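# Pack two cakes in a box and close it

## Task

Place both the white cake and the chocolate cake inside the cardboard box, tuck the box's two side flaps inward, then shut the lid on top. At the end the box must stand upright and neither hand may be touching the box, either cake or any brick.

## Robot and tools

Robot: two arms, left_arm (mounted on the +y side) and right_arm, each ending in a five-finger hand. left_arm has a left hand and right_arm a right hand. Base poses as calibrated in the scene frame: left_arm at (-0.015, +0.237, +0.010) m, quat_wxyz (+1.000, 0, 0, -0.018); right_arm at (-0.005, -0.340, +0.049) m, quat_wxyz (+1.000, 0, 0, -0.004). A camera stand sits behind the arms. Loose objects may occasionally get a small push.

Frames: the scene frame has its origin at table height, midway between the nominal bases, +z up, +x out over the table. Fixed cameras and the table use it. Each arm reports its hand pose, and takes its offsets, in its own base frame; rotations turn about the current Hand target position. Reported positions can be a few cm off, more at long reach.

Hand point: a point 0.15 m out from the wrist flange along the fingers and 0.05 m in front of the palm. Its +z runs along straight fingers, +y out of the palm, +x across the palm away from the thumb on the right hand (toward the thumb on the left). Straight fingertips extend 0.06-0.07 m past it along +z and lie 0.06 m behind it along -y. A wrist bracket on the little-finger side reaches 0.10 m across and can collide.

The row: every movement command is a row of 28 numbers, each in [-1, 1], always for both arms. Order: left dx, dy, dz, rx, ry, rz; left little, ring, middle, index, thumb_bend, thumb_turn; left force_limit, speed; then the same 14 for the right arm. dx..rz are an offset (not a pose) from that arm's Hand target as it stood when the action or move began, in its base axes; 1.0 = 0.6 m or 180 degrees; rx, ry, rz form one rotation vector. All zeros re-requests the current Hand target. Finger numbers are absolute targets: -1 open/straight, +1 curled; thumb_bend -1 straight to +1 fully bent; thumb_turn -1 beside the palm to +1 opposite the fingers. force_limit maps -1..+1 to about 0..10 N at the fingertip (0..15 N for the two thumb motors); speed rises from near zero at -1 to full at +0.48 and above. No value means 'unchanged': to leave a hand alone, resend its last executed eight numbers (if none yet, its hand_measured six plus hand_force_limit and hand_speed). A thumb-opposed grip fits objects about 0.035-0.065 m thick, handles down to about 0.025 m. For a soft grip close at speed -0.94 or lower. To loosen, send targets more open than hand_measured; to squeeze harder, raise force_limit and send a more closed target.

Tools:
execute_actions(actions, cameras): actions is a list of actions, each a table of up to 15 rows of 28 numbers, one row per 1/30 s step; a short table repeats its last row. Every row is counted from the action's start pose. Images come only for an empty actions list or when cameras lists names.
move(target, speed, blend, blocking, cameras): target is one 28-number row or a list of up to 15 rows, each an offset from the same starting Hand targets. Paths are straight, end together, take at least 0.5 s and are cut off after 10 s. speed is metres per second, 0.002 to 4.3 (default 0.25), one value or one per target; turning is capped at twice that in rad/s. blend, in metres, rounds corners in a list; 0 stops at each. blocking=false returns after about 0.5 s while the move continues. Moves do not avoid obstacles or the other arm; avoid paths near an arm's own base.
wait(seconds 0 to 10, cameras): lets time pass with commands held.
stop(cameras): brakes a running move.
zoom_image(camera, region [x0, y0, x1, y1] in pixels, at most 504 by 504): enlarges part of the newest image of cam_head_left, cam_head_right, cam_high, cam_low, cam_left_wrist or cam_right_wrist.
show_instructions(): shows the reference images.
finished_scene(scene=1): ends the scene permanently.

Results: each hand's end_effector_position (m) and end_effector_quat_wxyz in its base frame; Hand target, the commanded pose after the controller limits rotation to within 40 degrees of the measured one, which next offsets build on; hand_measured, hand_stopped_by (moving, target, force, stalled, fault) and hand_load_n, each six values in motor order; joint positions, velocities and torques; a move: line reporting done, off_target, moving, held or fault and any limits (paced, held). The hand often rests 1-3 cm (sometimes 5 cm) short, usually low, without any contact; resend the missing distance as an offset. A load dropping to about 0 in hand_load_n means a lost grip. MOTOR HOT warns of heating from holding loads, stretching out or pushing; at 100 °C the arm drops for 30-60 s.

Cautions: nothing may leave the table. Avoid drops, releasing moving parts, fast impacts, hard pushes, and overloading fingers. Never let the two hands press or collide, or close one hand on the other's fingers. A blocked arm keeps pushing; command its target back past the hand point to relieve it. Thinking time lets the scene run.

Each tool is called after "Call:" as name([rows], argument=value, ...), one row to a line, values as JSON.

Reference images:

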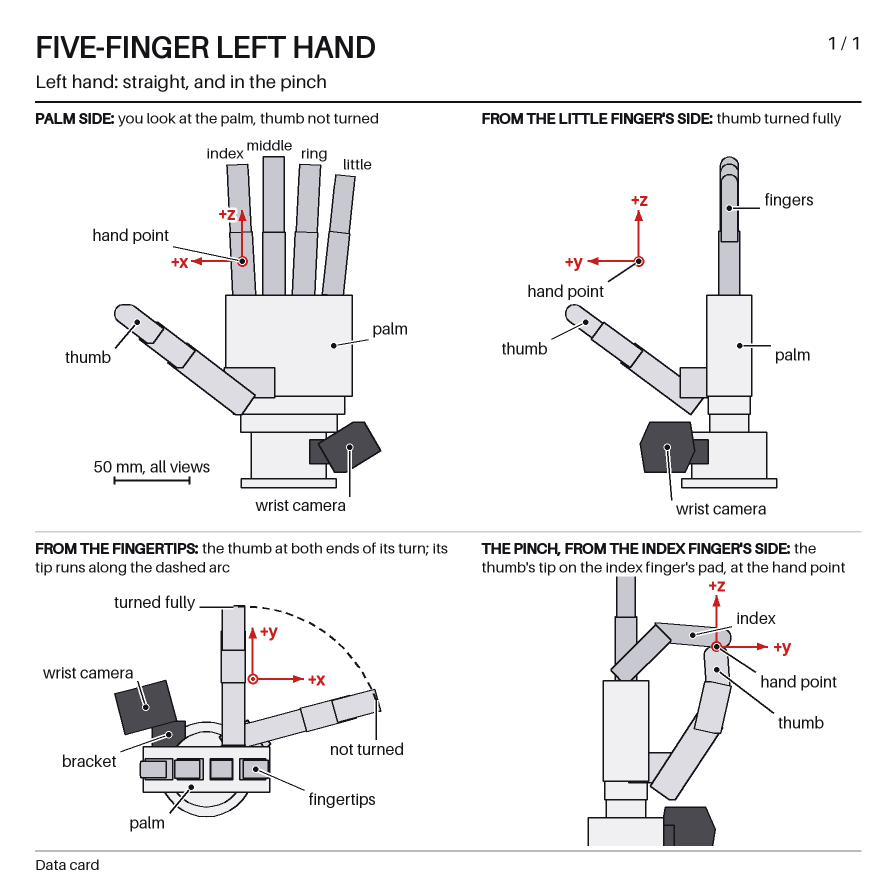

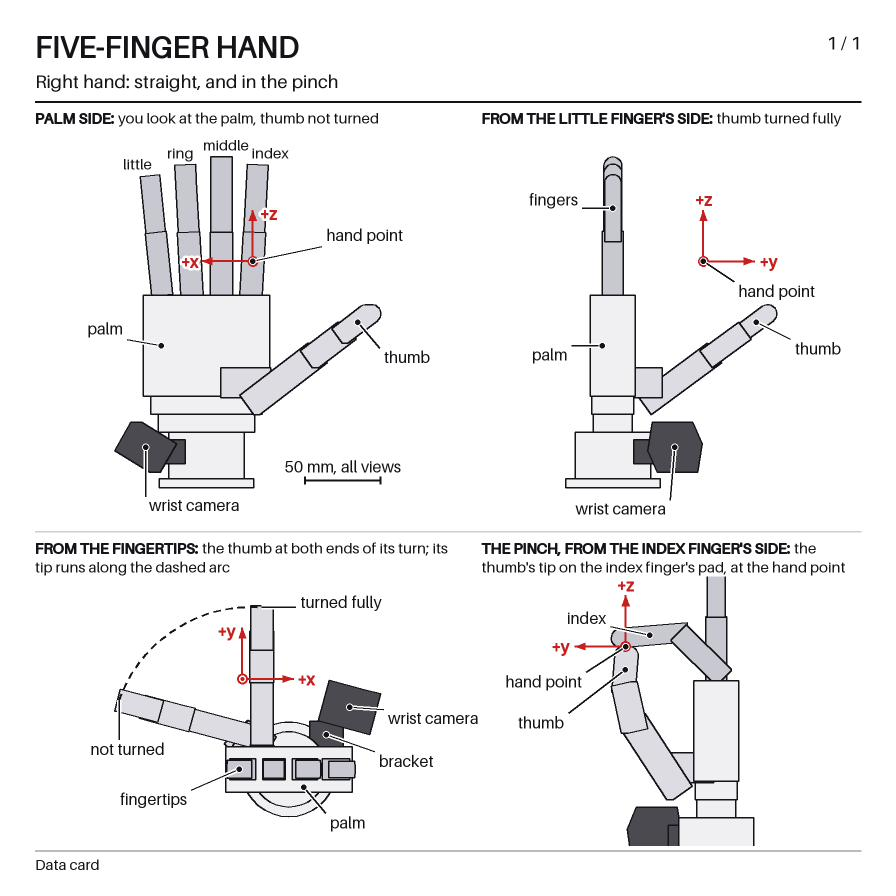

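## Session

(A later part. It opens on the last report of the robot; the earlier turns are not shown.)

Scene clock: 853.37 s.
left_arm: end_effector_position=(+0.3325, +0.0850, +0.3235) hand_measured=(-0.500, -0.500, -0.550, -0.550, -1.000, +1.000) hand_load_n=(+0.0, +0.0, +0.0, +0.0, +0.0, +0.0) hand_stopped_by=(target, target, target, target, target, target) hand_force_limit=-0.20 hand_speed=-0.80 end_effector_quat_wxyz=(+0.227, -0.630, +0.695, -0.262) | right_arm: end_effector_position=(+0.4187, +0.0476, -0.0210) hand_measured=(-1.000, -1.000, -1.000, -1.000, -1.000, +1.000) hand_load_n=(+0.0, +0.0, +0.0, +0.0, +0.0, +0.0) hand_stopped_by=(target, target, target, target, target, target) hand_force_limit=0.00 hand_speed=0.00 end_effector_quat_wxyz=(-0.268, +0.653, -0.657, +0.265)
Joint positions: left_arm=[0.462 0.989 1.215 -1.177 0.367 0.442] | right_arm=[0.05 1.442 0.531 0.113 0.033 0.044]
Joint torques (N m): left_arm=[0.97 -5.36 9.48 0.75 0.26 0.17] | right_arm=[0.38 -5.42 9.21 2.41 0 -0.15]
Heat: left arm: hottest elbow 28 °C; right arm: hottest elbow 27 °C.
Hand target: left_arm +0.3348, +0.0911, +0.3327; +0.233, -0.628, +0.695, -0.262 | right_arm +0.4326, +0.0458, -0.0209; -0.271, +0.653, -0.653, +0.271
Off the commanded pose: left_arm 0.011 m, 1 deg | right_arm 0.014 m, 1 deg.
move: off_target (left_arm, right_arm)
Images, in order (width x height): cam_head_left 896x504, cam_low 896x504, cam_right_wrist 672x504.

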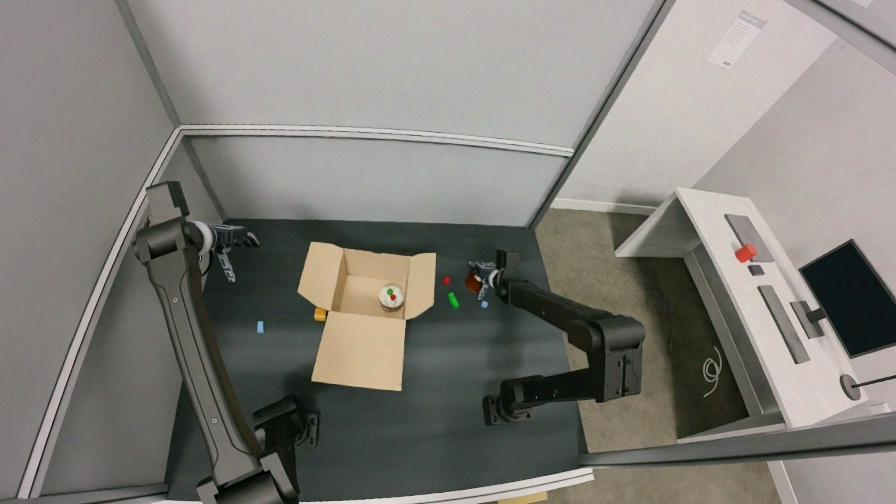

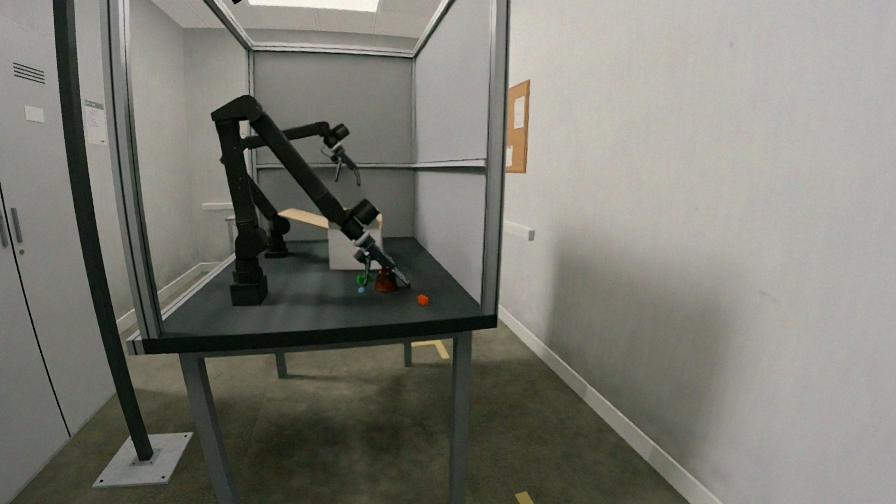

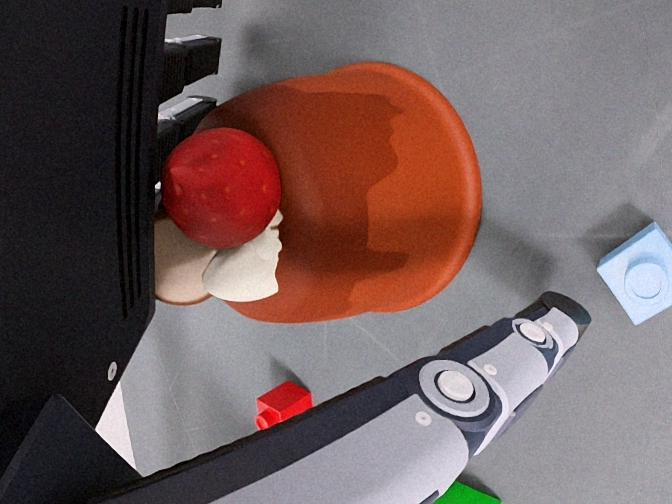

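Call:
move(target=[0,0,0,0,0,0,-0.5,-0.5,-0.55,-0.55,-1,1,-0.2,-0.8, 0.006,0.002,0.02,0,0,0,-1,-1,-1,-1,-1,1,0,0], speed=0.05, cameras=["cam_right_wrist","cam_low"])

Call:
zoom_image(camera="cam_low", region=[340, 220, 440, 320])

Scene clock: 858.60 s.
left_arm: end_effector_position=(+0.3325, +0.0850, +0.3235) hand_measured=(-0.500, -0.500, -0.550, -0.550, -1.000, +1.000) hand_load_n=(-0.5, +0.0, +0.0, +0.0, +0.0, +0.0) hand_stopped_by=(target, target, target, target, target, target) hand_force_limit=-0.20 hand_speed=-0.80 end_effector_quat_wxyz=(+0.227, -0.630, +0.695, -0.262) | right_arm: end_effector_position=(+0.4199, +0.0477, -0.0198) hand_measured=(-1.000, -1.000, -1.000, -1.000, -1.000, +1.000) hand_load_n=(+0.0, +0.0, +0.0, +0.0, +0.0, +0.0) hand_stopped_by=(target, target, target, target, target, target) hand_force_limit=0.00 hand_speed=0.00 end_effector_quat_wxyz=(-0.266, +0.654, -0.658, +0.263)
Joint positions: left_arm=[0.462 0.989 1.215 -1.177 0.367 0.442] | right_arm=[0.05 1.442 0.541 0.096 0.033 0.044]
Joint torques (N m): left_arm=[1.61 -5.19 9.87 0.9 0.28 0.16] | right_arm=[0.56 -7.53 10.09 1.02 0.1 -0.13]
Heat: left arm: hottest elbow 28 °C; right arm: hottest elbow 27 °C.
Hand target: left_arm +0.3348, +0.0911, +0.3327; +0.233, -0.628, +0.695, -0.262 | right_arm +0.4362, +0.0470, -0.0089; -0.271, +0.653, -0.653, +0.271
Off the commanded pose: left_arm 0.011 m, 1 deg | right_arm 0.020 m, 1 deg.
move: off_target (left_arm, right_arm)
Images, in order (width x height): cam_low 896x504, cam_right_wrist 672x504.

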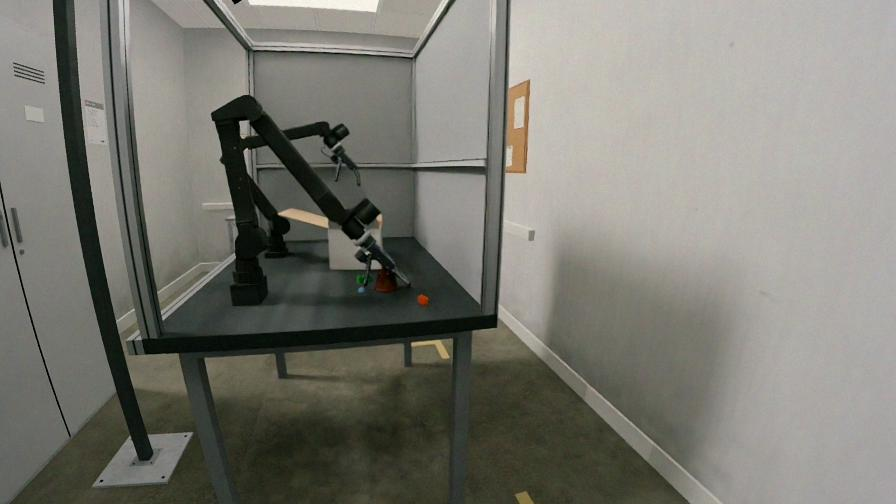

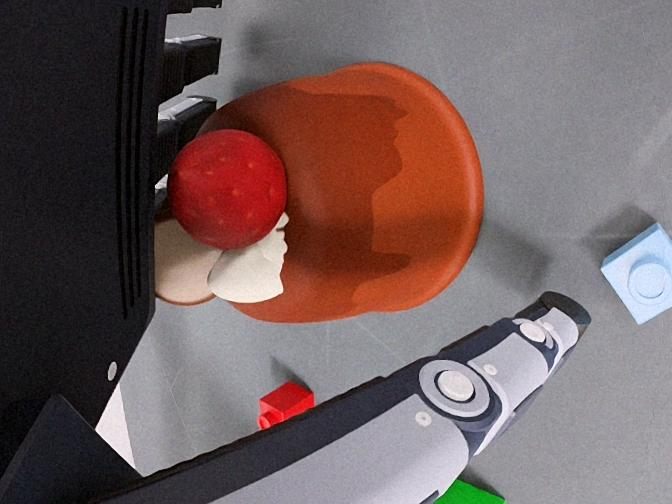

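Scaled by 5.040.

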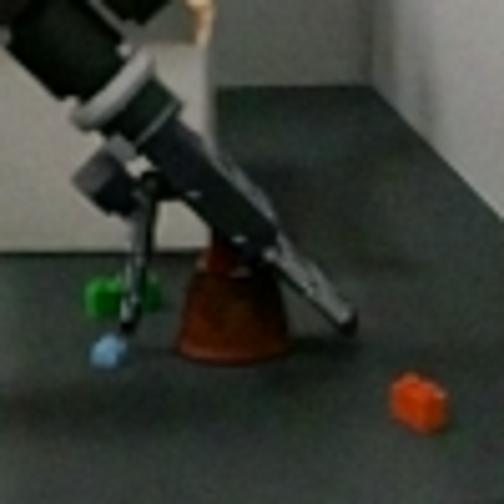

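Call:
move([
  [0,0,0,0,0,0,-0.5,-0.5,-0.55,-0.55,-1,1,-0.2,-0.8, 0.006,0.002,0.05,0,0,0,-1,-1,-1,-1,-1,1,0,0],
  [0,0,0,0,0,0,-0.5,-0.5,-0.55,-0.55,-1,1,-0.2,-0.8, 0.006,0.002,-0.011,0,0,0,-1,-1,-1,-1,-1,1,0,0],
], speed=0.05, cameras=["cam_right_wrist","cam_low"])

Call:
zoom_image(camera="cam_low", region=[340, 220, 440, 320])

Scene clock: 866.60 s.
left_arm: end_effector_position=(+0.3325, +0.0850, +0.3235) hand_measured=(-0.500, -0.500, -0.550, -0.550, -1.000, +1.000) hand_load_n=(+0.0, +0.0, +0.0, +0.0, +0.0, +0.0) hand_stopped_by=(target, target, target, target, target, target) hand_force_limit=-0.20 hand_speed=-0.80 end_effector_quat_wxyz=(+0.227, -0.630, +0.695, -0.262) | right_arm: end_effector_position=(+0.4378, +0.0486, -0.0090) hand_measured=(-1.000, -1.000, -1.000, -1.000, -1.000, +1.000) hand_load_n=(+0.0, +0.0, +0.0, +0.0, +0.0, +0.0) hand_stopped_by=(target, target, target, target, target, target) hand_force_limit=0.00 hand_speed=0.00 end_effector_quat_wxyz=(-0.273, +0.650, -0.655, +0.270)
Joint positions: left_arm=[0.462 0.989 1.215 -1.177 0.367 0.442] | right_arm=[0.05 1.451 0.581 0.087 0.033 0.044]
Joint torques (N m): left_arm=[1.38 -5.19 9.68 0.73 0.29 0.22] | right_arm=[0.91 -6.36 7.34 2.62 0.16 -0.11]
Heat: left arm: hottest elbow 29 °C; right arm: hottest elbow 27 °C.
Hand target: left_arm +0.3348, +0.0911, +0.3327; +0.233, -0.628, +0.695, -0.262 | right_arm +0.4398, +0.0482, -0.0156; -0.271, +0.653, -0.653, +0.271
Off the commanded pose: left_arm 0.011 m, 1 deg | right_arm 0.007 m, 1 deg.
move: off_target (left_arm)
Images, in order (width x height): cam_low 896x504, cam_right_wrist 672x504.

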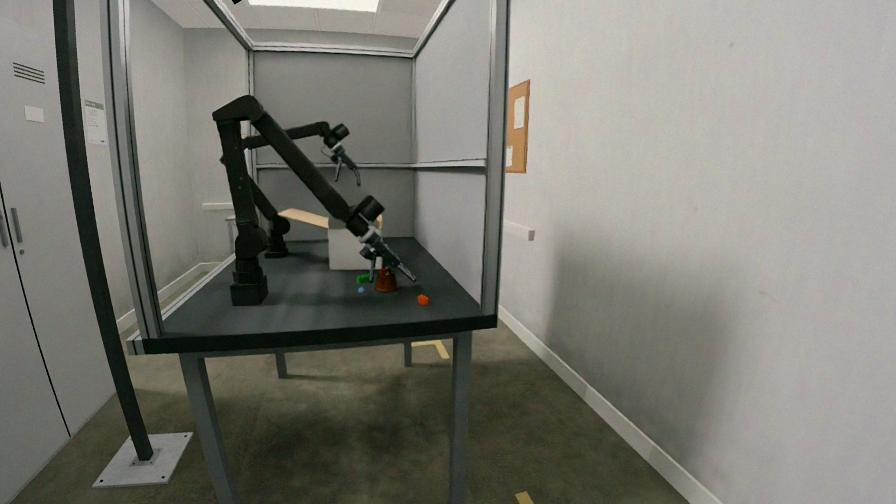

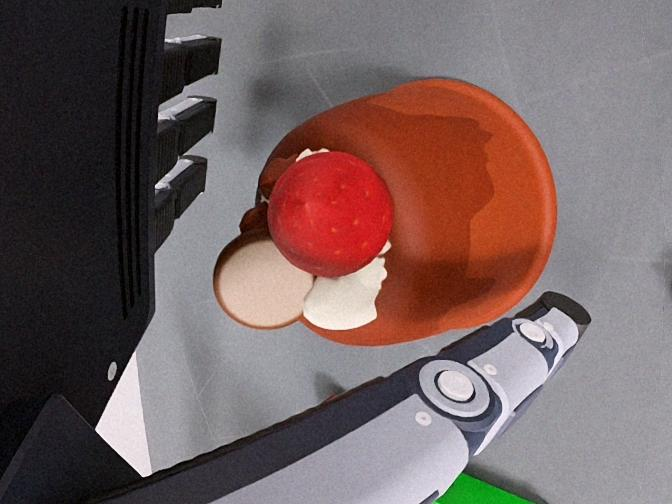

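Scaled by 5.040.

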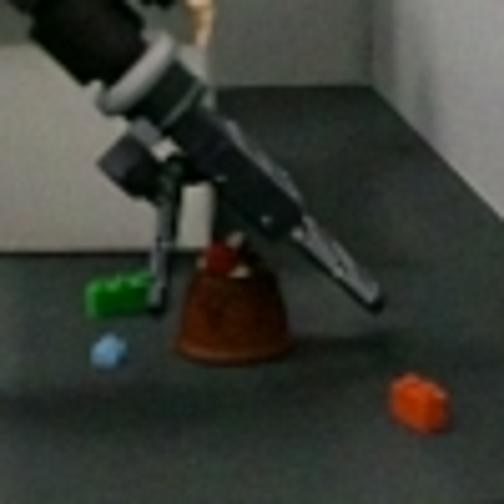

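Call:
move(target=[0,0,0,0,0,0,-0.5,-0.5,-0.55,-0.55,-1,1,-0.2,-0.8, -0.005,0.002,-0.014,0,0,0,-1,-1,-1,-1,-1,1,0,0], speed=0.05, cameras=["cam_right_wrist","cam_low"])

Call:
zoom_image(camera="cam_low", region=[340, 220, 440, 320])

Scene clock: 873.30 s.
left_arm: end_effector_position=(+0.3325, +0.0850, +0.3235) hand_measured=(-0.500, -0.500, -0.550, -0.550, -1.000, +1.000) hand_load_n=(+0.0, +0.0, +0.0, +0.0, +0.0, +0.0) hand_stopped_by=(target, target, target, target, target, target) hand_force_limit=-0.20 hand_speed=-0.80 end_effector_quat_wxyz=(+0.227, -0.630, +0.695, -0.262) | right_arm: end_effector_position=(+0.4380, +0.0482, -0.0152) hand_measured=(-1.000, -1.000, -1.000, -1.000, -1.000, +1.000) hand_load_n=(+0.0, +0.0, +0.0, +0.0, +0.0, +0.0) hand_stopped_by=(target, target, target, target, target, target) hand_force_limit=0.00 hand_speed=0.00 end_effector_quat_wxyz=(-0.275, +0.649, -0.655, +0.272)
Joint positions: left_arm=[0.462 0.989 1.215 -1.177 0.367 0.442] | right_arm=[0.05 1.469 0.571 0.12 0.036 0.044]
Joint torques (N m): left_arm=[1.32 -5.25 9.44 0.85 0.27 0.16] | right_arm=[1.26 -6.18 6.76 2.61 0.17 -0.09]
Heat: left arm: hottest elbow 29 °C; right arm: hottest elbow 27 °C.
Hand target: left_arm +0.3348, +0.0911, +0.3327; +0.233, -0.628, +0.695, -0.262 | right_arm +0.4368, +0.0494, -0.0239; -0.271, +0.653, -0.653, +0.271
Off the commanded pose: left_arm 0.011 m, 1 deg | right_arm 0.009 m, 1 deg.
move: off_target (left_arm)
Images, in order (width x height): cam_low 896x504, cam_right_wrist 672x504.

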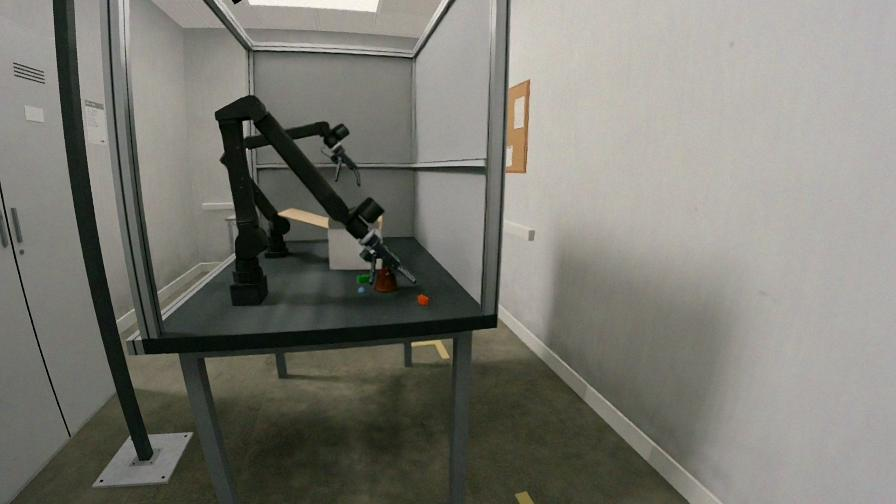

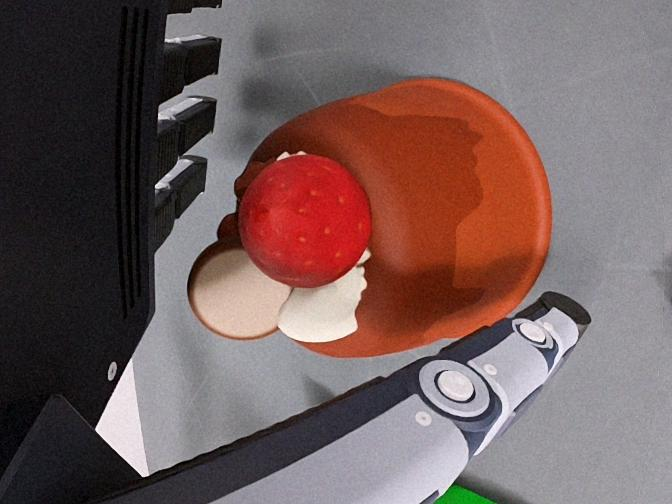

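Scaled by 5.040.

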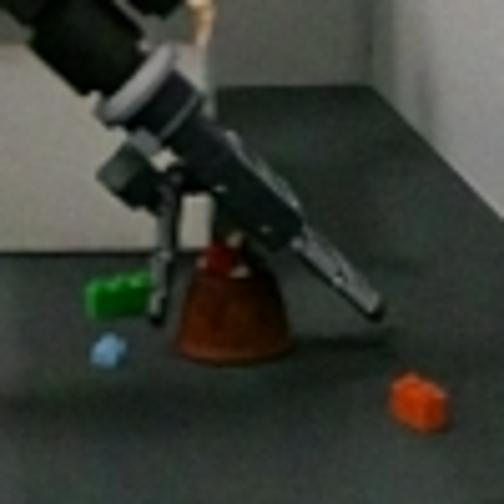

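Call:
move(target=[0,0,0,0,0,0,-0.5,-0.5,-0.55,-0.55,-1,1,-0.2,-0.8, 0.0,0.0,0.006,0,0,0,-1,0.05,0.1,0.1,-1,1,-0.4,-0.85], speed=0.05, cameras=["cam_right_wrist","cam_low"])

Call:
zoom_image(camera="cam_low", region=[340, 220, 440, 320])

Scene clock: 884.07 s.
left_arm: end_effector_position=(+0.3325, +0.0850, +0.3235) hand_measured=(-0.500, -0.500, -0.550, -0.550, -1.000, +1.000) hand_load_n=(+0.0, +0.0, +0.0, +0.0, +0.0, +0.0) hand_stopped_by=(target, target, target, target, target, target) hand_force_limit=-0.20 hand_speed=-0.80 end_effector_quat_wxyz=(+0.227, -0.630, +0.695, -0.262) | right_arm: end_effector_position=(+0.4389, +0.0481, -0.0147) hand_measured=(-1.000, -0.042, -0.210, -0.126, -1.000, +1.000) hand_load_n=(+0.0, +3.5, +3.0, +4.5, +1.5, +1.0) hand_stopped_by=(target, force, force, force, target, target) hand_force_limit=-0.40 hand_speed=-0.85 end_effector_quat_wxyz=(-0.276, +0.649, -0.654, +0.273)
Joint positions: left_arm=[0.462 0.989 1.215 -1.177 0.367 0.442] | right_arm=[0.05 1.469 0.571 0.124 0.036 0.044]
Joint torques (N m): left_arm=[0.67 -5.13 9.68 0.72 0.3 0.2] | right_arm=[1.2 -7 7.01 1.81 0.16 -0.09]
Heat: left arm: hottest elbow 29 °C; right arm: hottest elbow 27 °C.
Hand target: left_arm +0.3348, +0.0911, +0.3327; +0.233, -0.628, +0.695, -0.262 | right_arm +0.4368, +0.0494, -0.0203; -0.271, +0.653, -0.653, +0.271
Off the commanded pose: left_arm 0.011 m, 1 deg | right_arm 0.006 m, 1 deg.
move: off_target (left_arm)
Images, in order (width x height): cam_low 896x504, cam_right_wrist 672x504.

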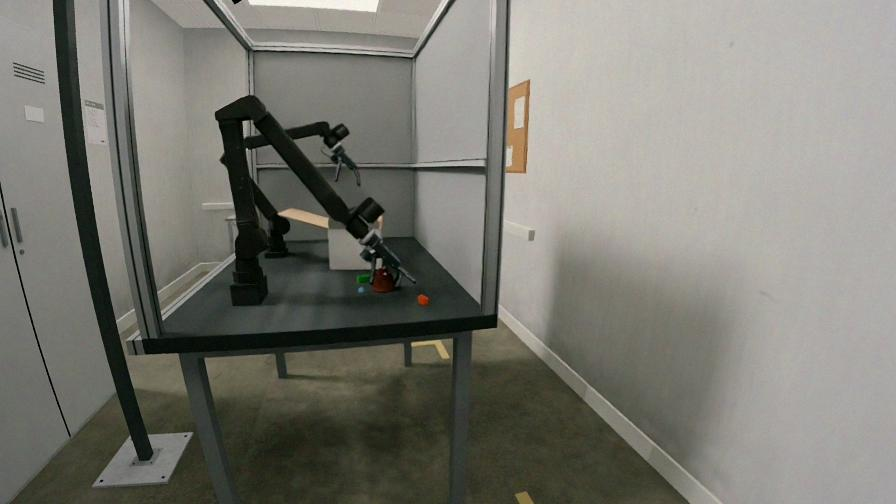

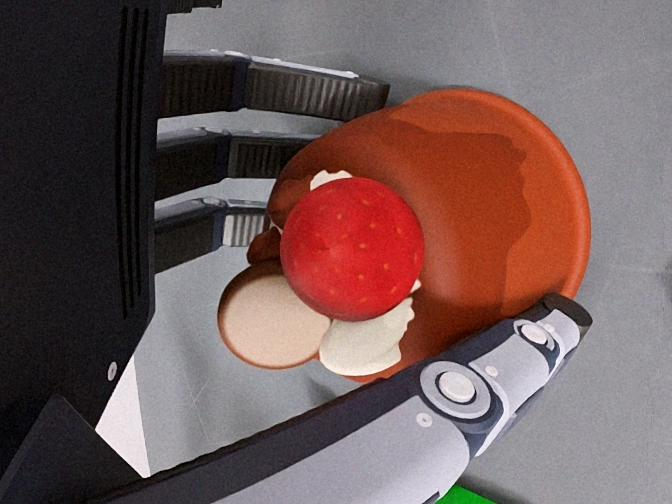

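Scaled by 5.040.

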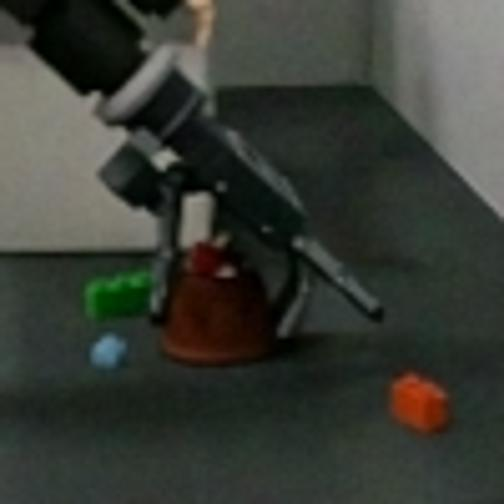

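Call:
move(target=[0,0,0,0,0,0,-0.5,-0.5,-0.55,-0.55,-1,1,-0.2,-0.8, 0.0,0.0,0.0,0,0,0,-1,0.1,0.15,0.15,-1,1,-0.1,-0.85], speed=0.05, cameras=[])

Call:
move(target=[0,0,0,0,0,0,-0.5,-0.5,-0.55,-0.55,-1,1,-0.2,-0.8, 0.0,0.0,0.1,0,0,0,-1,0.1,0.15,0.15,-1,1,-0.1,-0.85], speed=0.06, cameras=["cam_right_wrist","cam_low"])

Call:
zoom_image(camera="cam_low", region=[340, 220, 440, 320])

Scene clock: 892.70 s.
left_arm: end_effector_position=(+0.3325, +0.0850, +0.3235) hand_measured=(-0.500, -0.500, -0.550, -0.550, -1.000, +1.000) hand_load_n=(+0.0, +0.0, +0.0, +0.0, +0.0, +0.0) hand_stopped_by=(target, target, target, target, target, target) hand_force_limit=-0.20 hand_speed=-0.80 end_effector_quat_wxyz=(+0.227, -0.630, +0.695, -0.262) | right_arm: end_effector_position=(+0.4389, +0.0481, -0.0147) hand_measured=(-1.000, -0.018, -0.184, -0.126, -1.000, +1.000) hand_load_n=(+0.0, +5.0, +5.5, +3.5, +2.0, +3.0) hand_stopped_by=(target, force, force, force, target, target) hand_force_limit=-0.10 hand_speed=-0.85 end_effector_quat_wxyz=(-0.276, +0.649, -0.654, +0.274)
Joint positions: left_arm=[0.462 0.989 1.215 -1.177 0.367 0.442] | right_arm=[0.05 1.469 0.571 0.124 0.036 0.044]
Joint torques (N m): left_arm=[2.02 -4.78 9.46 0.84 0.32 0.25] | right_arm=[1.2 -7.18 6.97 1.77 0.14 -0.09]
Heat: left arm: hottest elbow 29 °C; right arm: hottest elbow 27 °C.
Hand target: left_arm +0.3348, +0.0911, +0.3327; +0.233, -0.628, +0.695, -0.262 | right_arm +0.4368, +0.0494, -0.0203; -0.271, +0.653, -0.653, +0.271
Off the commanded pose: left_arm 0.011 m, 1 deg | right_arm 0.006 m, 1 deg.
move: off_target (left_arm)
No camera images: "cameras" was empty.

Scene clock: 894.33 s.
left_arm: end_effector_position=(+0.3325, +0.0850, +0.3235) hand_measured=(-0.500, -0.500, -0.550, -0.550, -1.000, +1.000) hand_load_n=(+0.0, +0.0, +0.0, +0.0, +0.0, +0.0) hand_stopped_by=(target, target, target, target, target, target) hand_force_limit=-0.20 hand_speed=-0.80 end_effector_quat_wxyz=(+0.227, -0.630, +0.695, -0.262) | right_arm: end_effector_position=(+0.4163, +0.0469, +0.0160) hand_measured=(-1.000, -0.018, -0.184, -0.126, -1.000, +1.000) hand_load_n=(+0.0, +2.0, +2.5, +1.5, +1.0, +1.0) hand_stopped_by=(target, force, force, force, target, target) hand_force_limit=-0.10 hand_speed=-0.85 end_effector_quat_wxyz=(-0.255, +0.657, -0.662, +0.255)
Joint positions: left_arm=[0.462 0.989 1.215 -1.177 0.367 0.442] | right_arm=[0.05 1.338 0.59 -0.086 0.036 0.044]
Joint torques (N m): left_arm=[0.97 -5.25 9.55 0.85 0.25 0.2] | right_arm=[1.14 -8.18 11.6 1.11 0.14 -0.08]
Heat: left arm: hottest elbow 29 °C; right arm: hottest elbow 27 °C.
Hand target: left_arm +0.3348, +0.0911, +0.3327; +0.233, -0.628, +0.695, -0.262 | right_arm +0.4367, +0.0494, +0.0396; -0.271, +0.653, -0.653, +0.271
Off the commanded pose: left_arm 0.011 m, 1 deg | right_arm 0.031 m, 3 deg.
move: off_target (left_arm, right_arm)
Images, in order (width x height): cam_low 896x504, cam_right_wrist 672x504.

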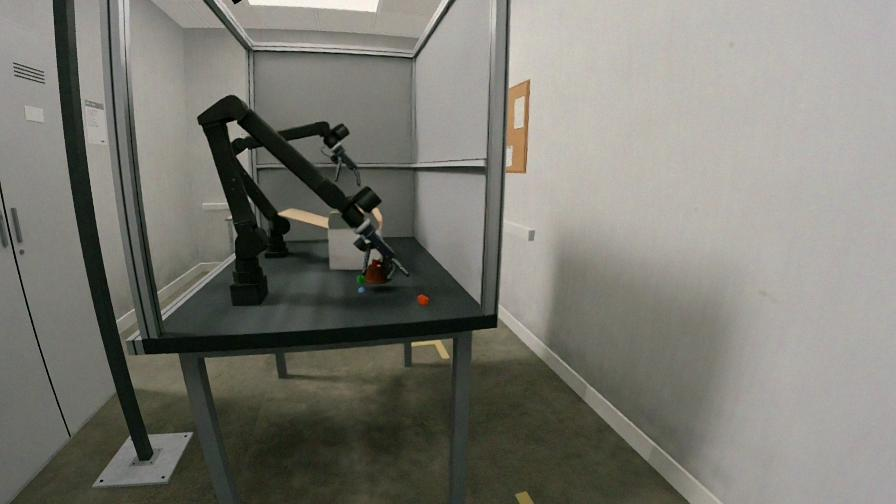

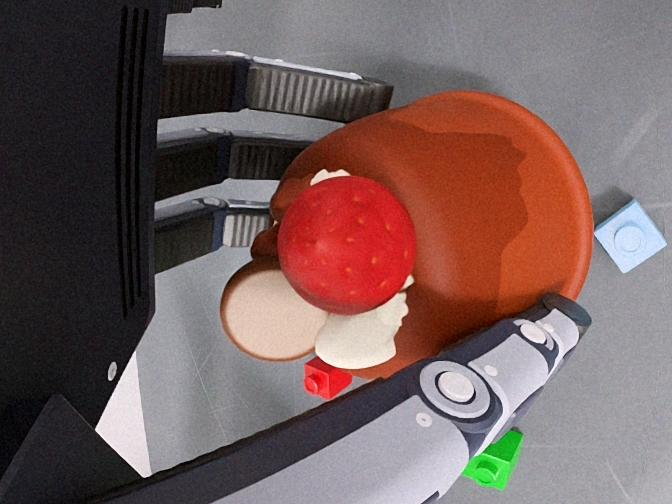

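Scaled by 5.040.

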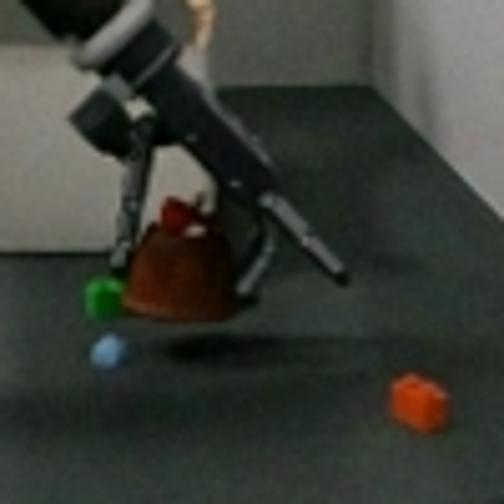

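Call:
move(target=[0,0,0,0,0,0,-0.5,-0.5,-0.55,-0.55,-1,1,-0.2,-0.8, 0.0,0.0,0.0,0,0,0,-1,0.15,0.2,0.2,-1,1,-0.1,-0.85], speed=0.05, cameras=["cam_right_wrist","cam_low"])

Call:
zoom_image(camera="cam_low", region=[340, 220, 440, 320])

Scene clock: 899.23 s.
left_arm: end_effector_position=(+0.3325, +0.0850, +0.3235) hand_measured=(-0.500, -0.500, -0.550, -0.550, -1.000, +1.000) hand_load_n=(+0.0, +0.0, +0.0, +0.0, +0.0, +0.0) hand_stopped_by=(target, target, target, target, target, target) hand_force_limit=-0.20 hand_speed=-0.80 end_effector_quat_wxyz=(+0.227, -0.630, +0.695, -0.262) | right_arm: end_effector_position=(+0.4162, +0.0469, +0.0159) hand_measured=(-1.000, +0.008, -0.160, -0.102, -1.000, +1.000) hand_load_n=(+0.0, +6.0, +7.0, +5.5, +2.5, +3.5) hand_stopped_by=(target, force, force, force, target, target) hand_force_limit=-0.10 hand_speed=-0.85 end_effector_quat_wxyz=(-0.255, +0.657, -0.662, +0.255)
Joint positions: left_arm=[0.462 0.989 1.215 -1.177 0.367 0.442] | right_arm=[0.05 1.338 0.59 -0.086 0.036 0.044]
Joint torques (N m): left_arm=[1.49 -5.66 9.74 1.22 0.24 0.2] | right_arm=[1.26 -8.29 11.59 1.09 0.14 -0.08]
Heat: left arm: hottest elbow 29 °C; right arm: hottest elbow 27 °C.
Hand target: left_arm +0.3348, +0.0911, +0.3327; +0.233, -0.628, +0.695, -0.262 | right_arm +0.4367, +0.0494, +0.0396; -0.271, +0.653, -0.653, +0.271
Off the commanded pose: left_arm 0.011 m, 1 deg | right_arm 0.031 m, 3 deg.
move: off_target (left_arm, right_arm)
Images, in order (width x height): cam_low 896x504, cam_right_wrist 672x504.

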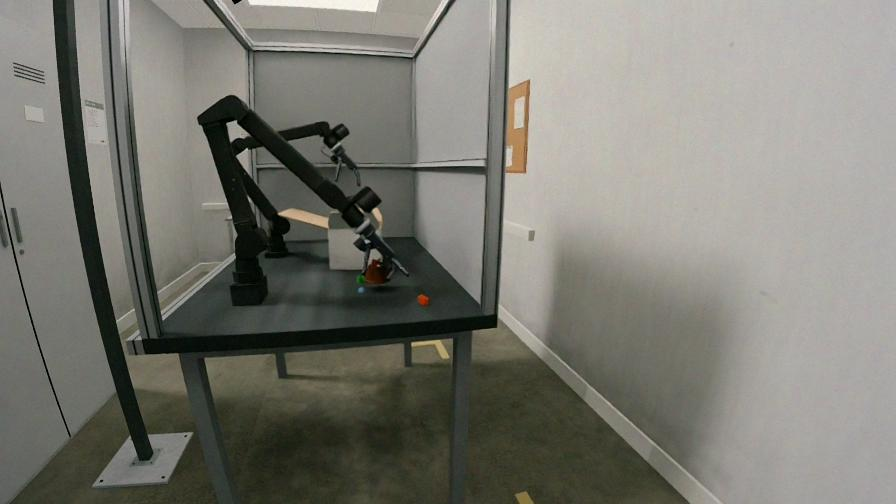

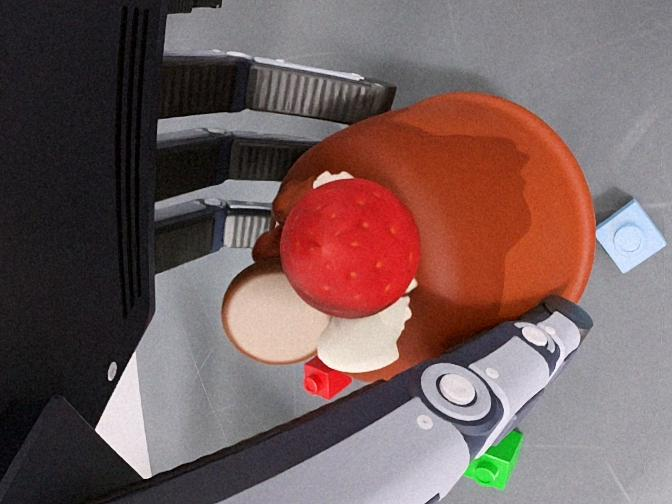

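Scaled by 5.040.

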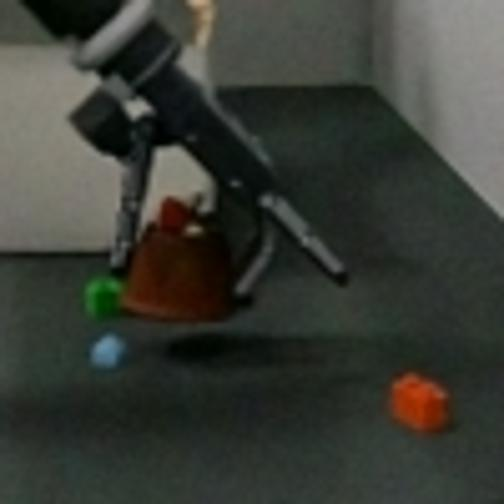

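Call:
move([
  [0,0,0,0,0,0,-0.5,-0.5,-0.55,-0.55,-1,1,-0.2,-0.8, -0.02,0.0,0.41,0,0.022,0,-0.1,0.15,0.2,0.2,-1,1,-0.1,-0.85],
  [0,0,0,0,0,0,-0.5,-0.5,-0.55,-0.55,-1,1,-0.2,-0.8, -0.078,0.62,0.42,0,0.022,-0.0417,-0.1,0.15,0.2,0.2,-1,1,-0.1,-0.85],
], speed=0.12, cameras=["all"])

Call:
zoom_image(camera="cam_head_left", region=[290, 190, 450, 360])

Call:
zoom_image(camera="cam_head_right", region=[280, 180, 430, 350])

Call:
zoom_image(camera="cam_high", region=[430, 150, 630, 370])

Scene clock: 926.23 s.
left_arm: end_effector_position=(+0.3325, +0.0850, +0.3235) hand_measured=(-0.500, -0.500, -0.550, -0.550, -1.000, +1.000) hand_load_n=(+0.0, +0.0, -0.5, +0.0, +0.0, +0.0) hand_stopped_by=(target, target, target, target, target, target) hand_force_limit=-0.20 hand_speed=-0.80 end_effector_quat_wxyz=(+0.227, -0.630, +0.695, -0.262) | right_arm: end_effector_position=(+0.3816, +0.4100, +0.2792) hand_measured=(-0.100, +0.008, -0.160, -0.102, -1.000, +1.000) hand_load_n=(+0.0, +6.5, +7.0, +5.0, +2.5, +3.5) hand_stopped_by=(target, force, force, force, target, target) hand_force_limit=-0.10 hand_speed=-0.85 end_effector_quat_wxyz=(+0.220, -0.626, +0.699, -0.267)
Joint positions: left_arm=[0.462 0.989 1.215 -1.177 0.367 0.442] | right_arm=[0.922 1.56 1.627 -1.251 0.607 0.91]
Joint torques (N m): left_arm=[1.44 -5.42 9.8 0.85 0.32 0.16] | right_arm=[1.03 -10.64 14.23 0.5 0.65 0.11]
Heat: left arm: hottest elbow 29 °C; right arm: hottest elbow 28 °C.
Hand target: left_arm +0.3348, +0.0911, +0.3327; +0.233, -0.628, +0.695, -0.262 | right_arm +0.3898, +0.4215, +0.2916; +0.230, -0.618, +0.703, -0.265
Off the commanded pose: left_arm 0.011 m, 1 deg | right_arm 0.019 m, 2 deg.
move: off_target (left_arm, right_arm)

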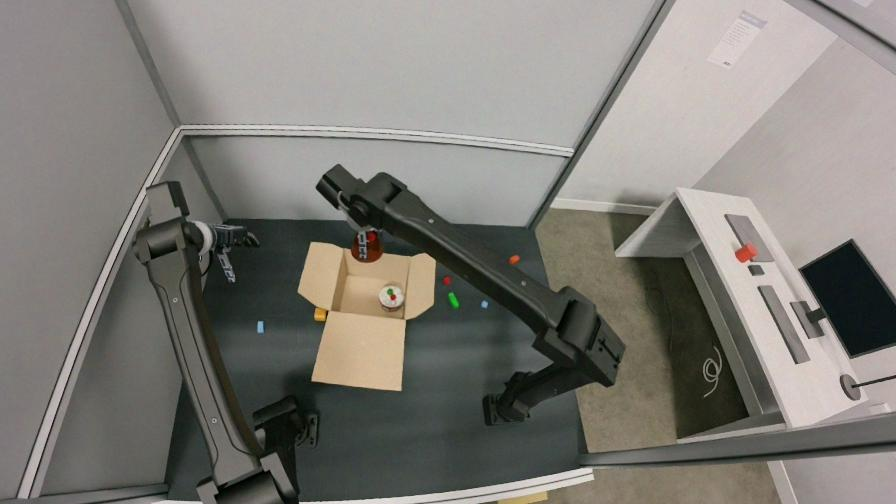

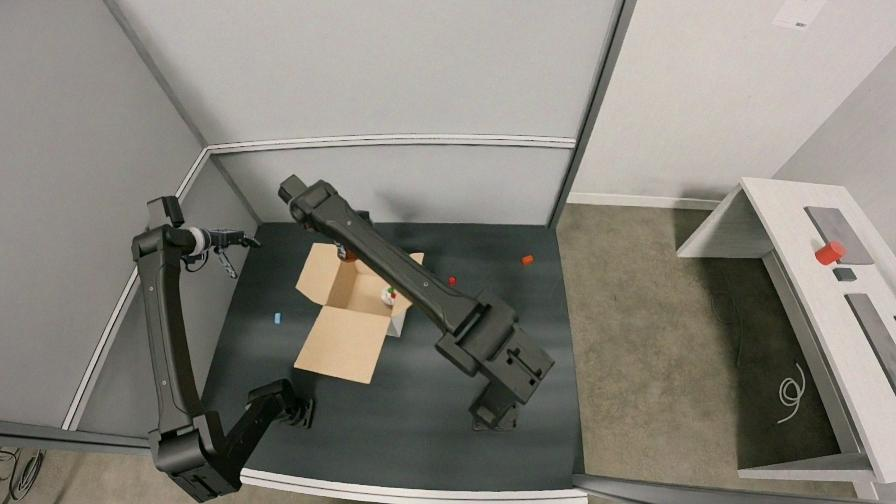

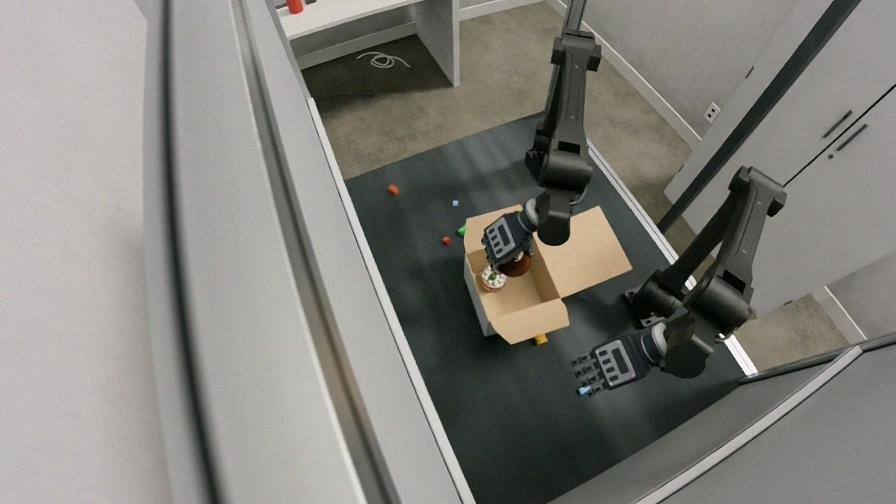

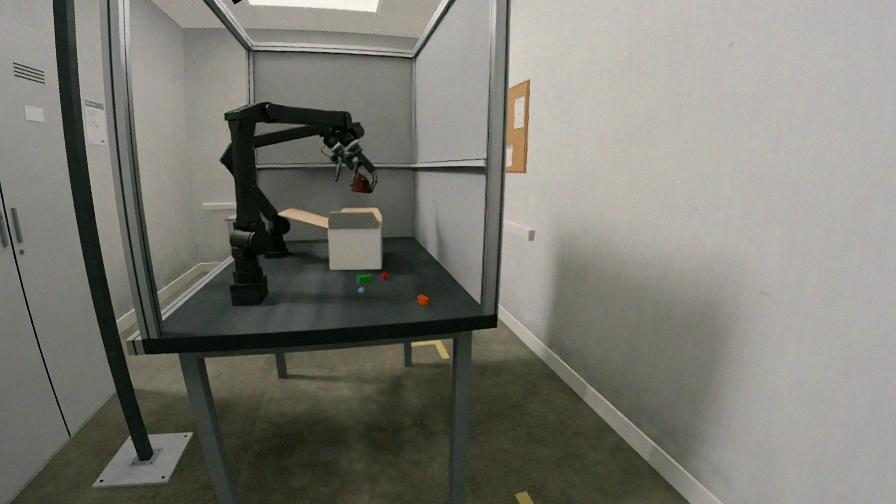

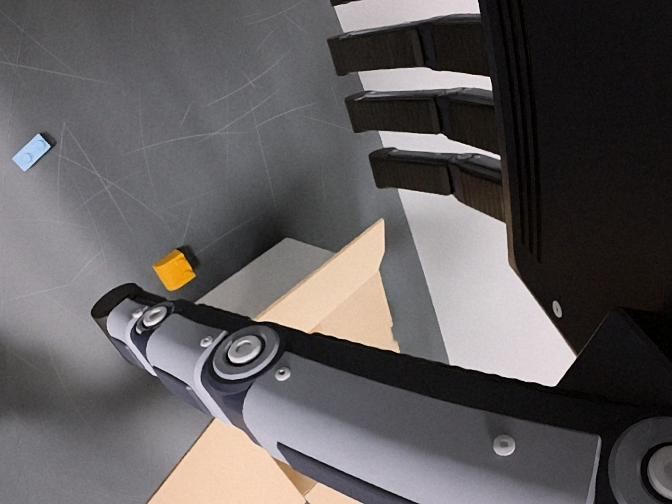

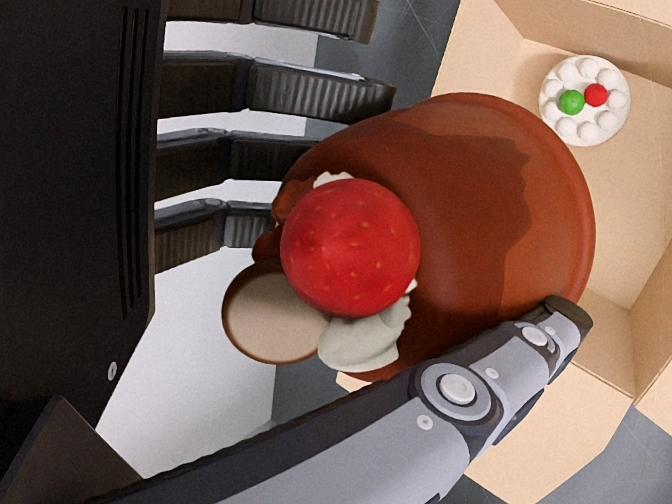

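Scaled by 2.965.

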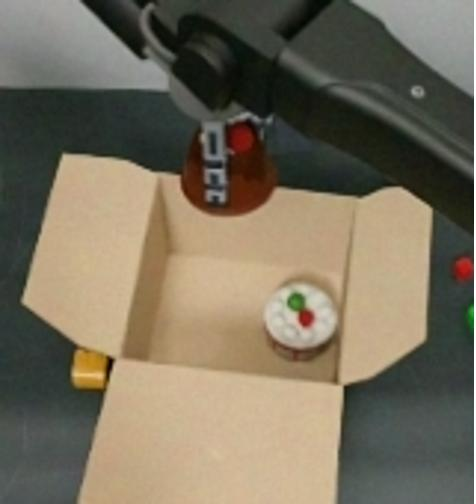

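Scaled by 2.965.

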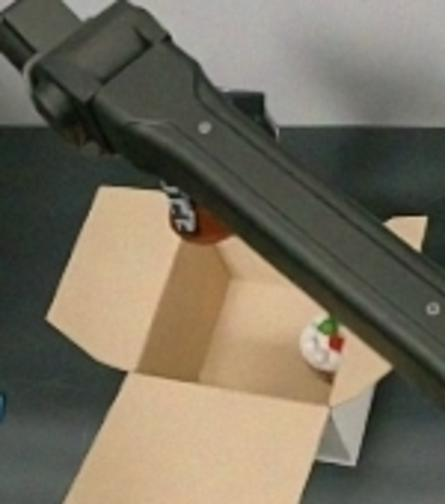

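Scaled by 2.291.

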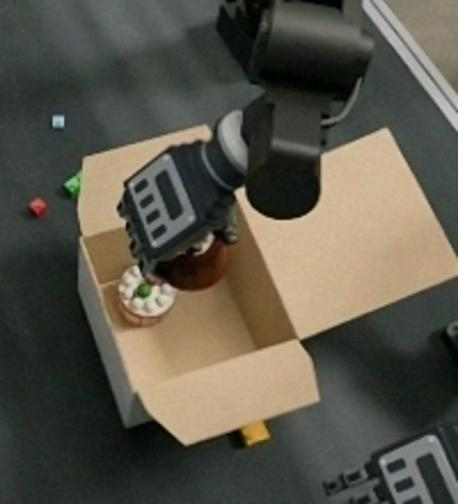

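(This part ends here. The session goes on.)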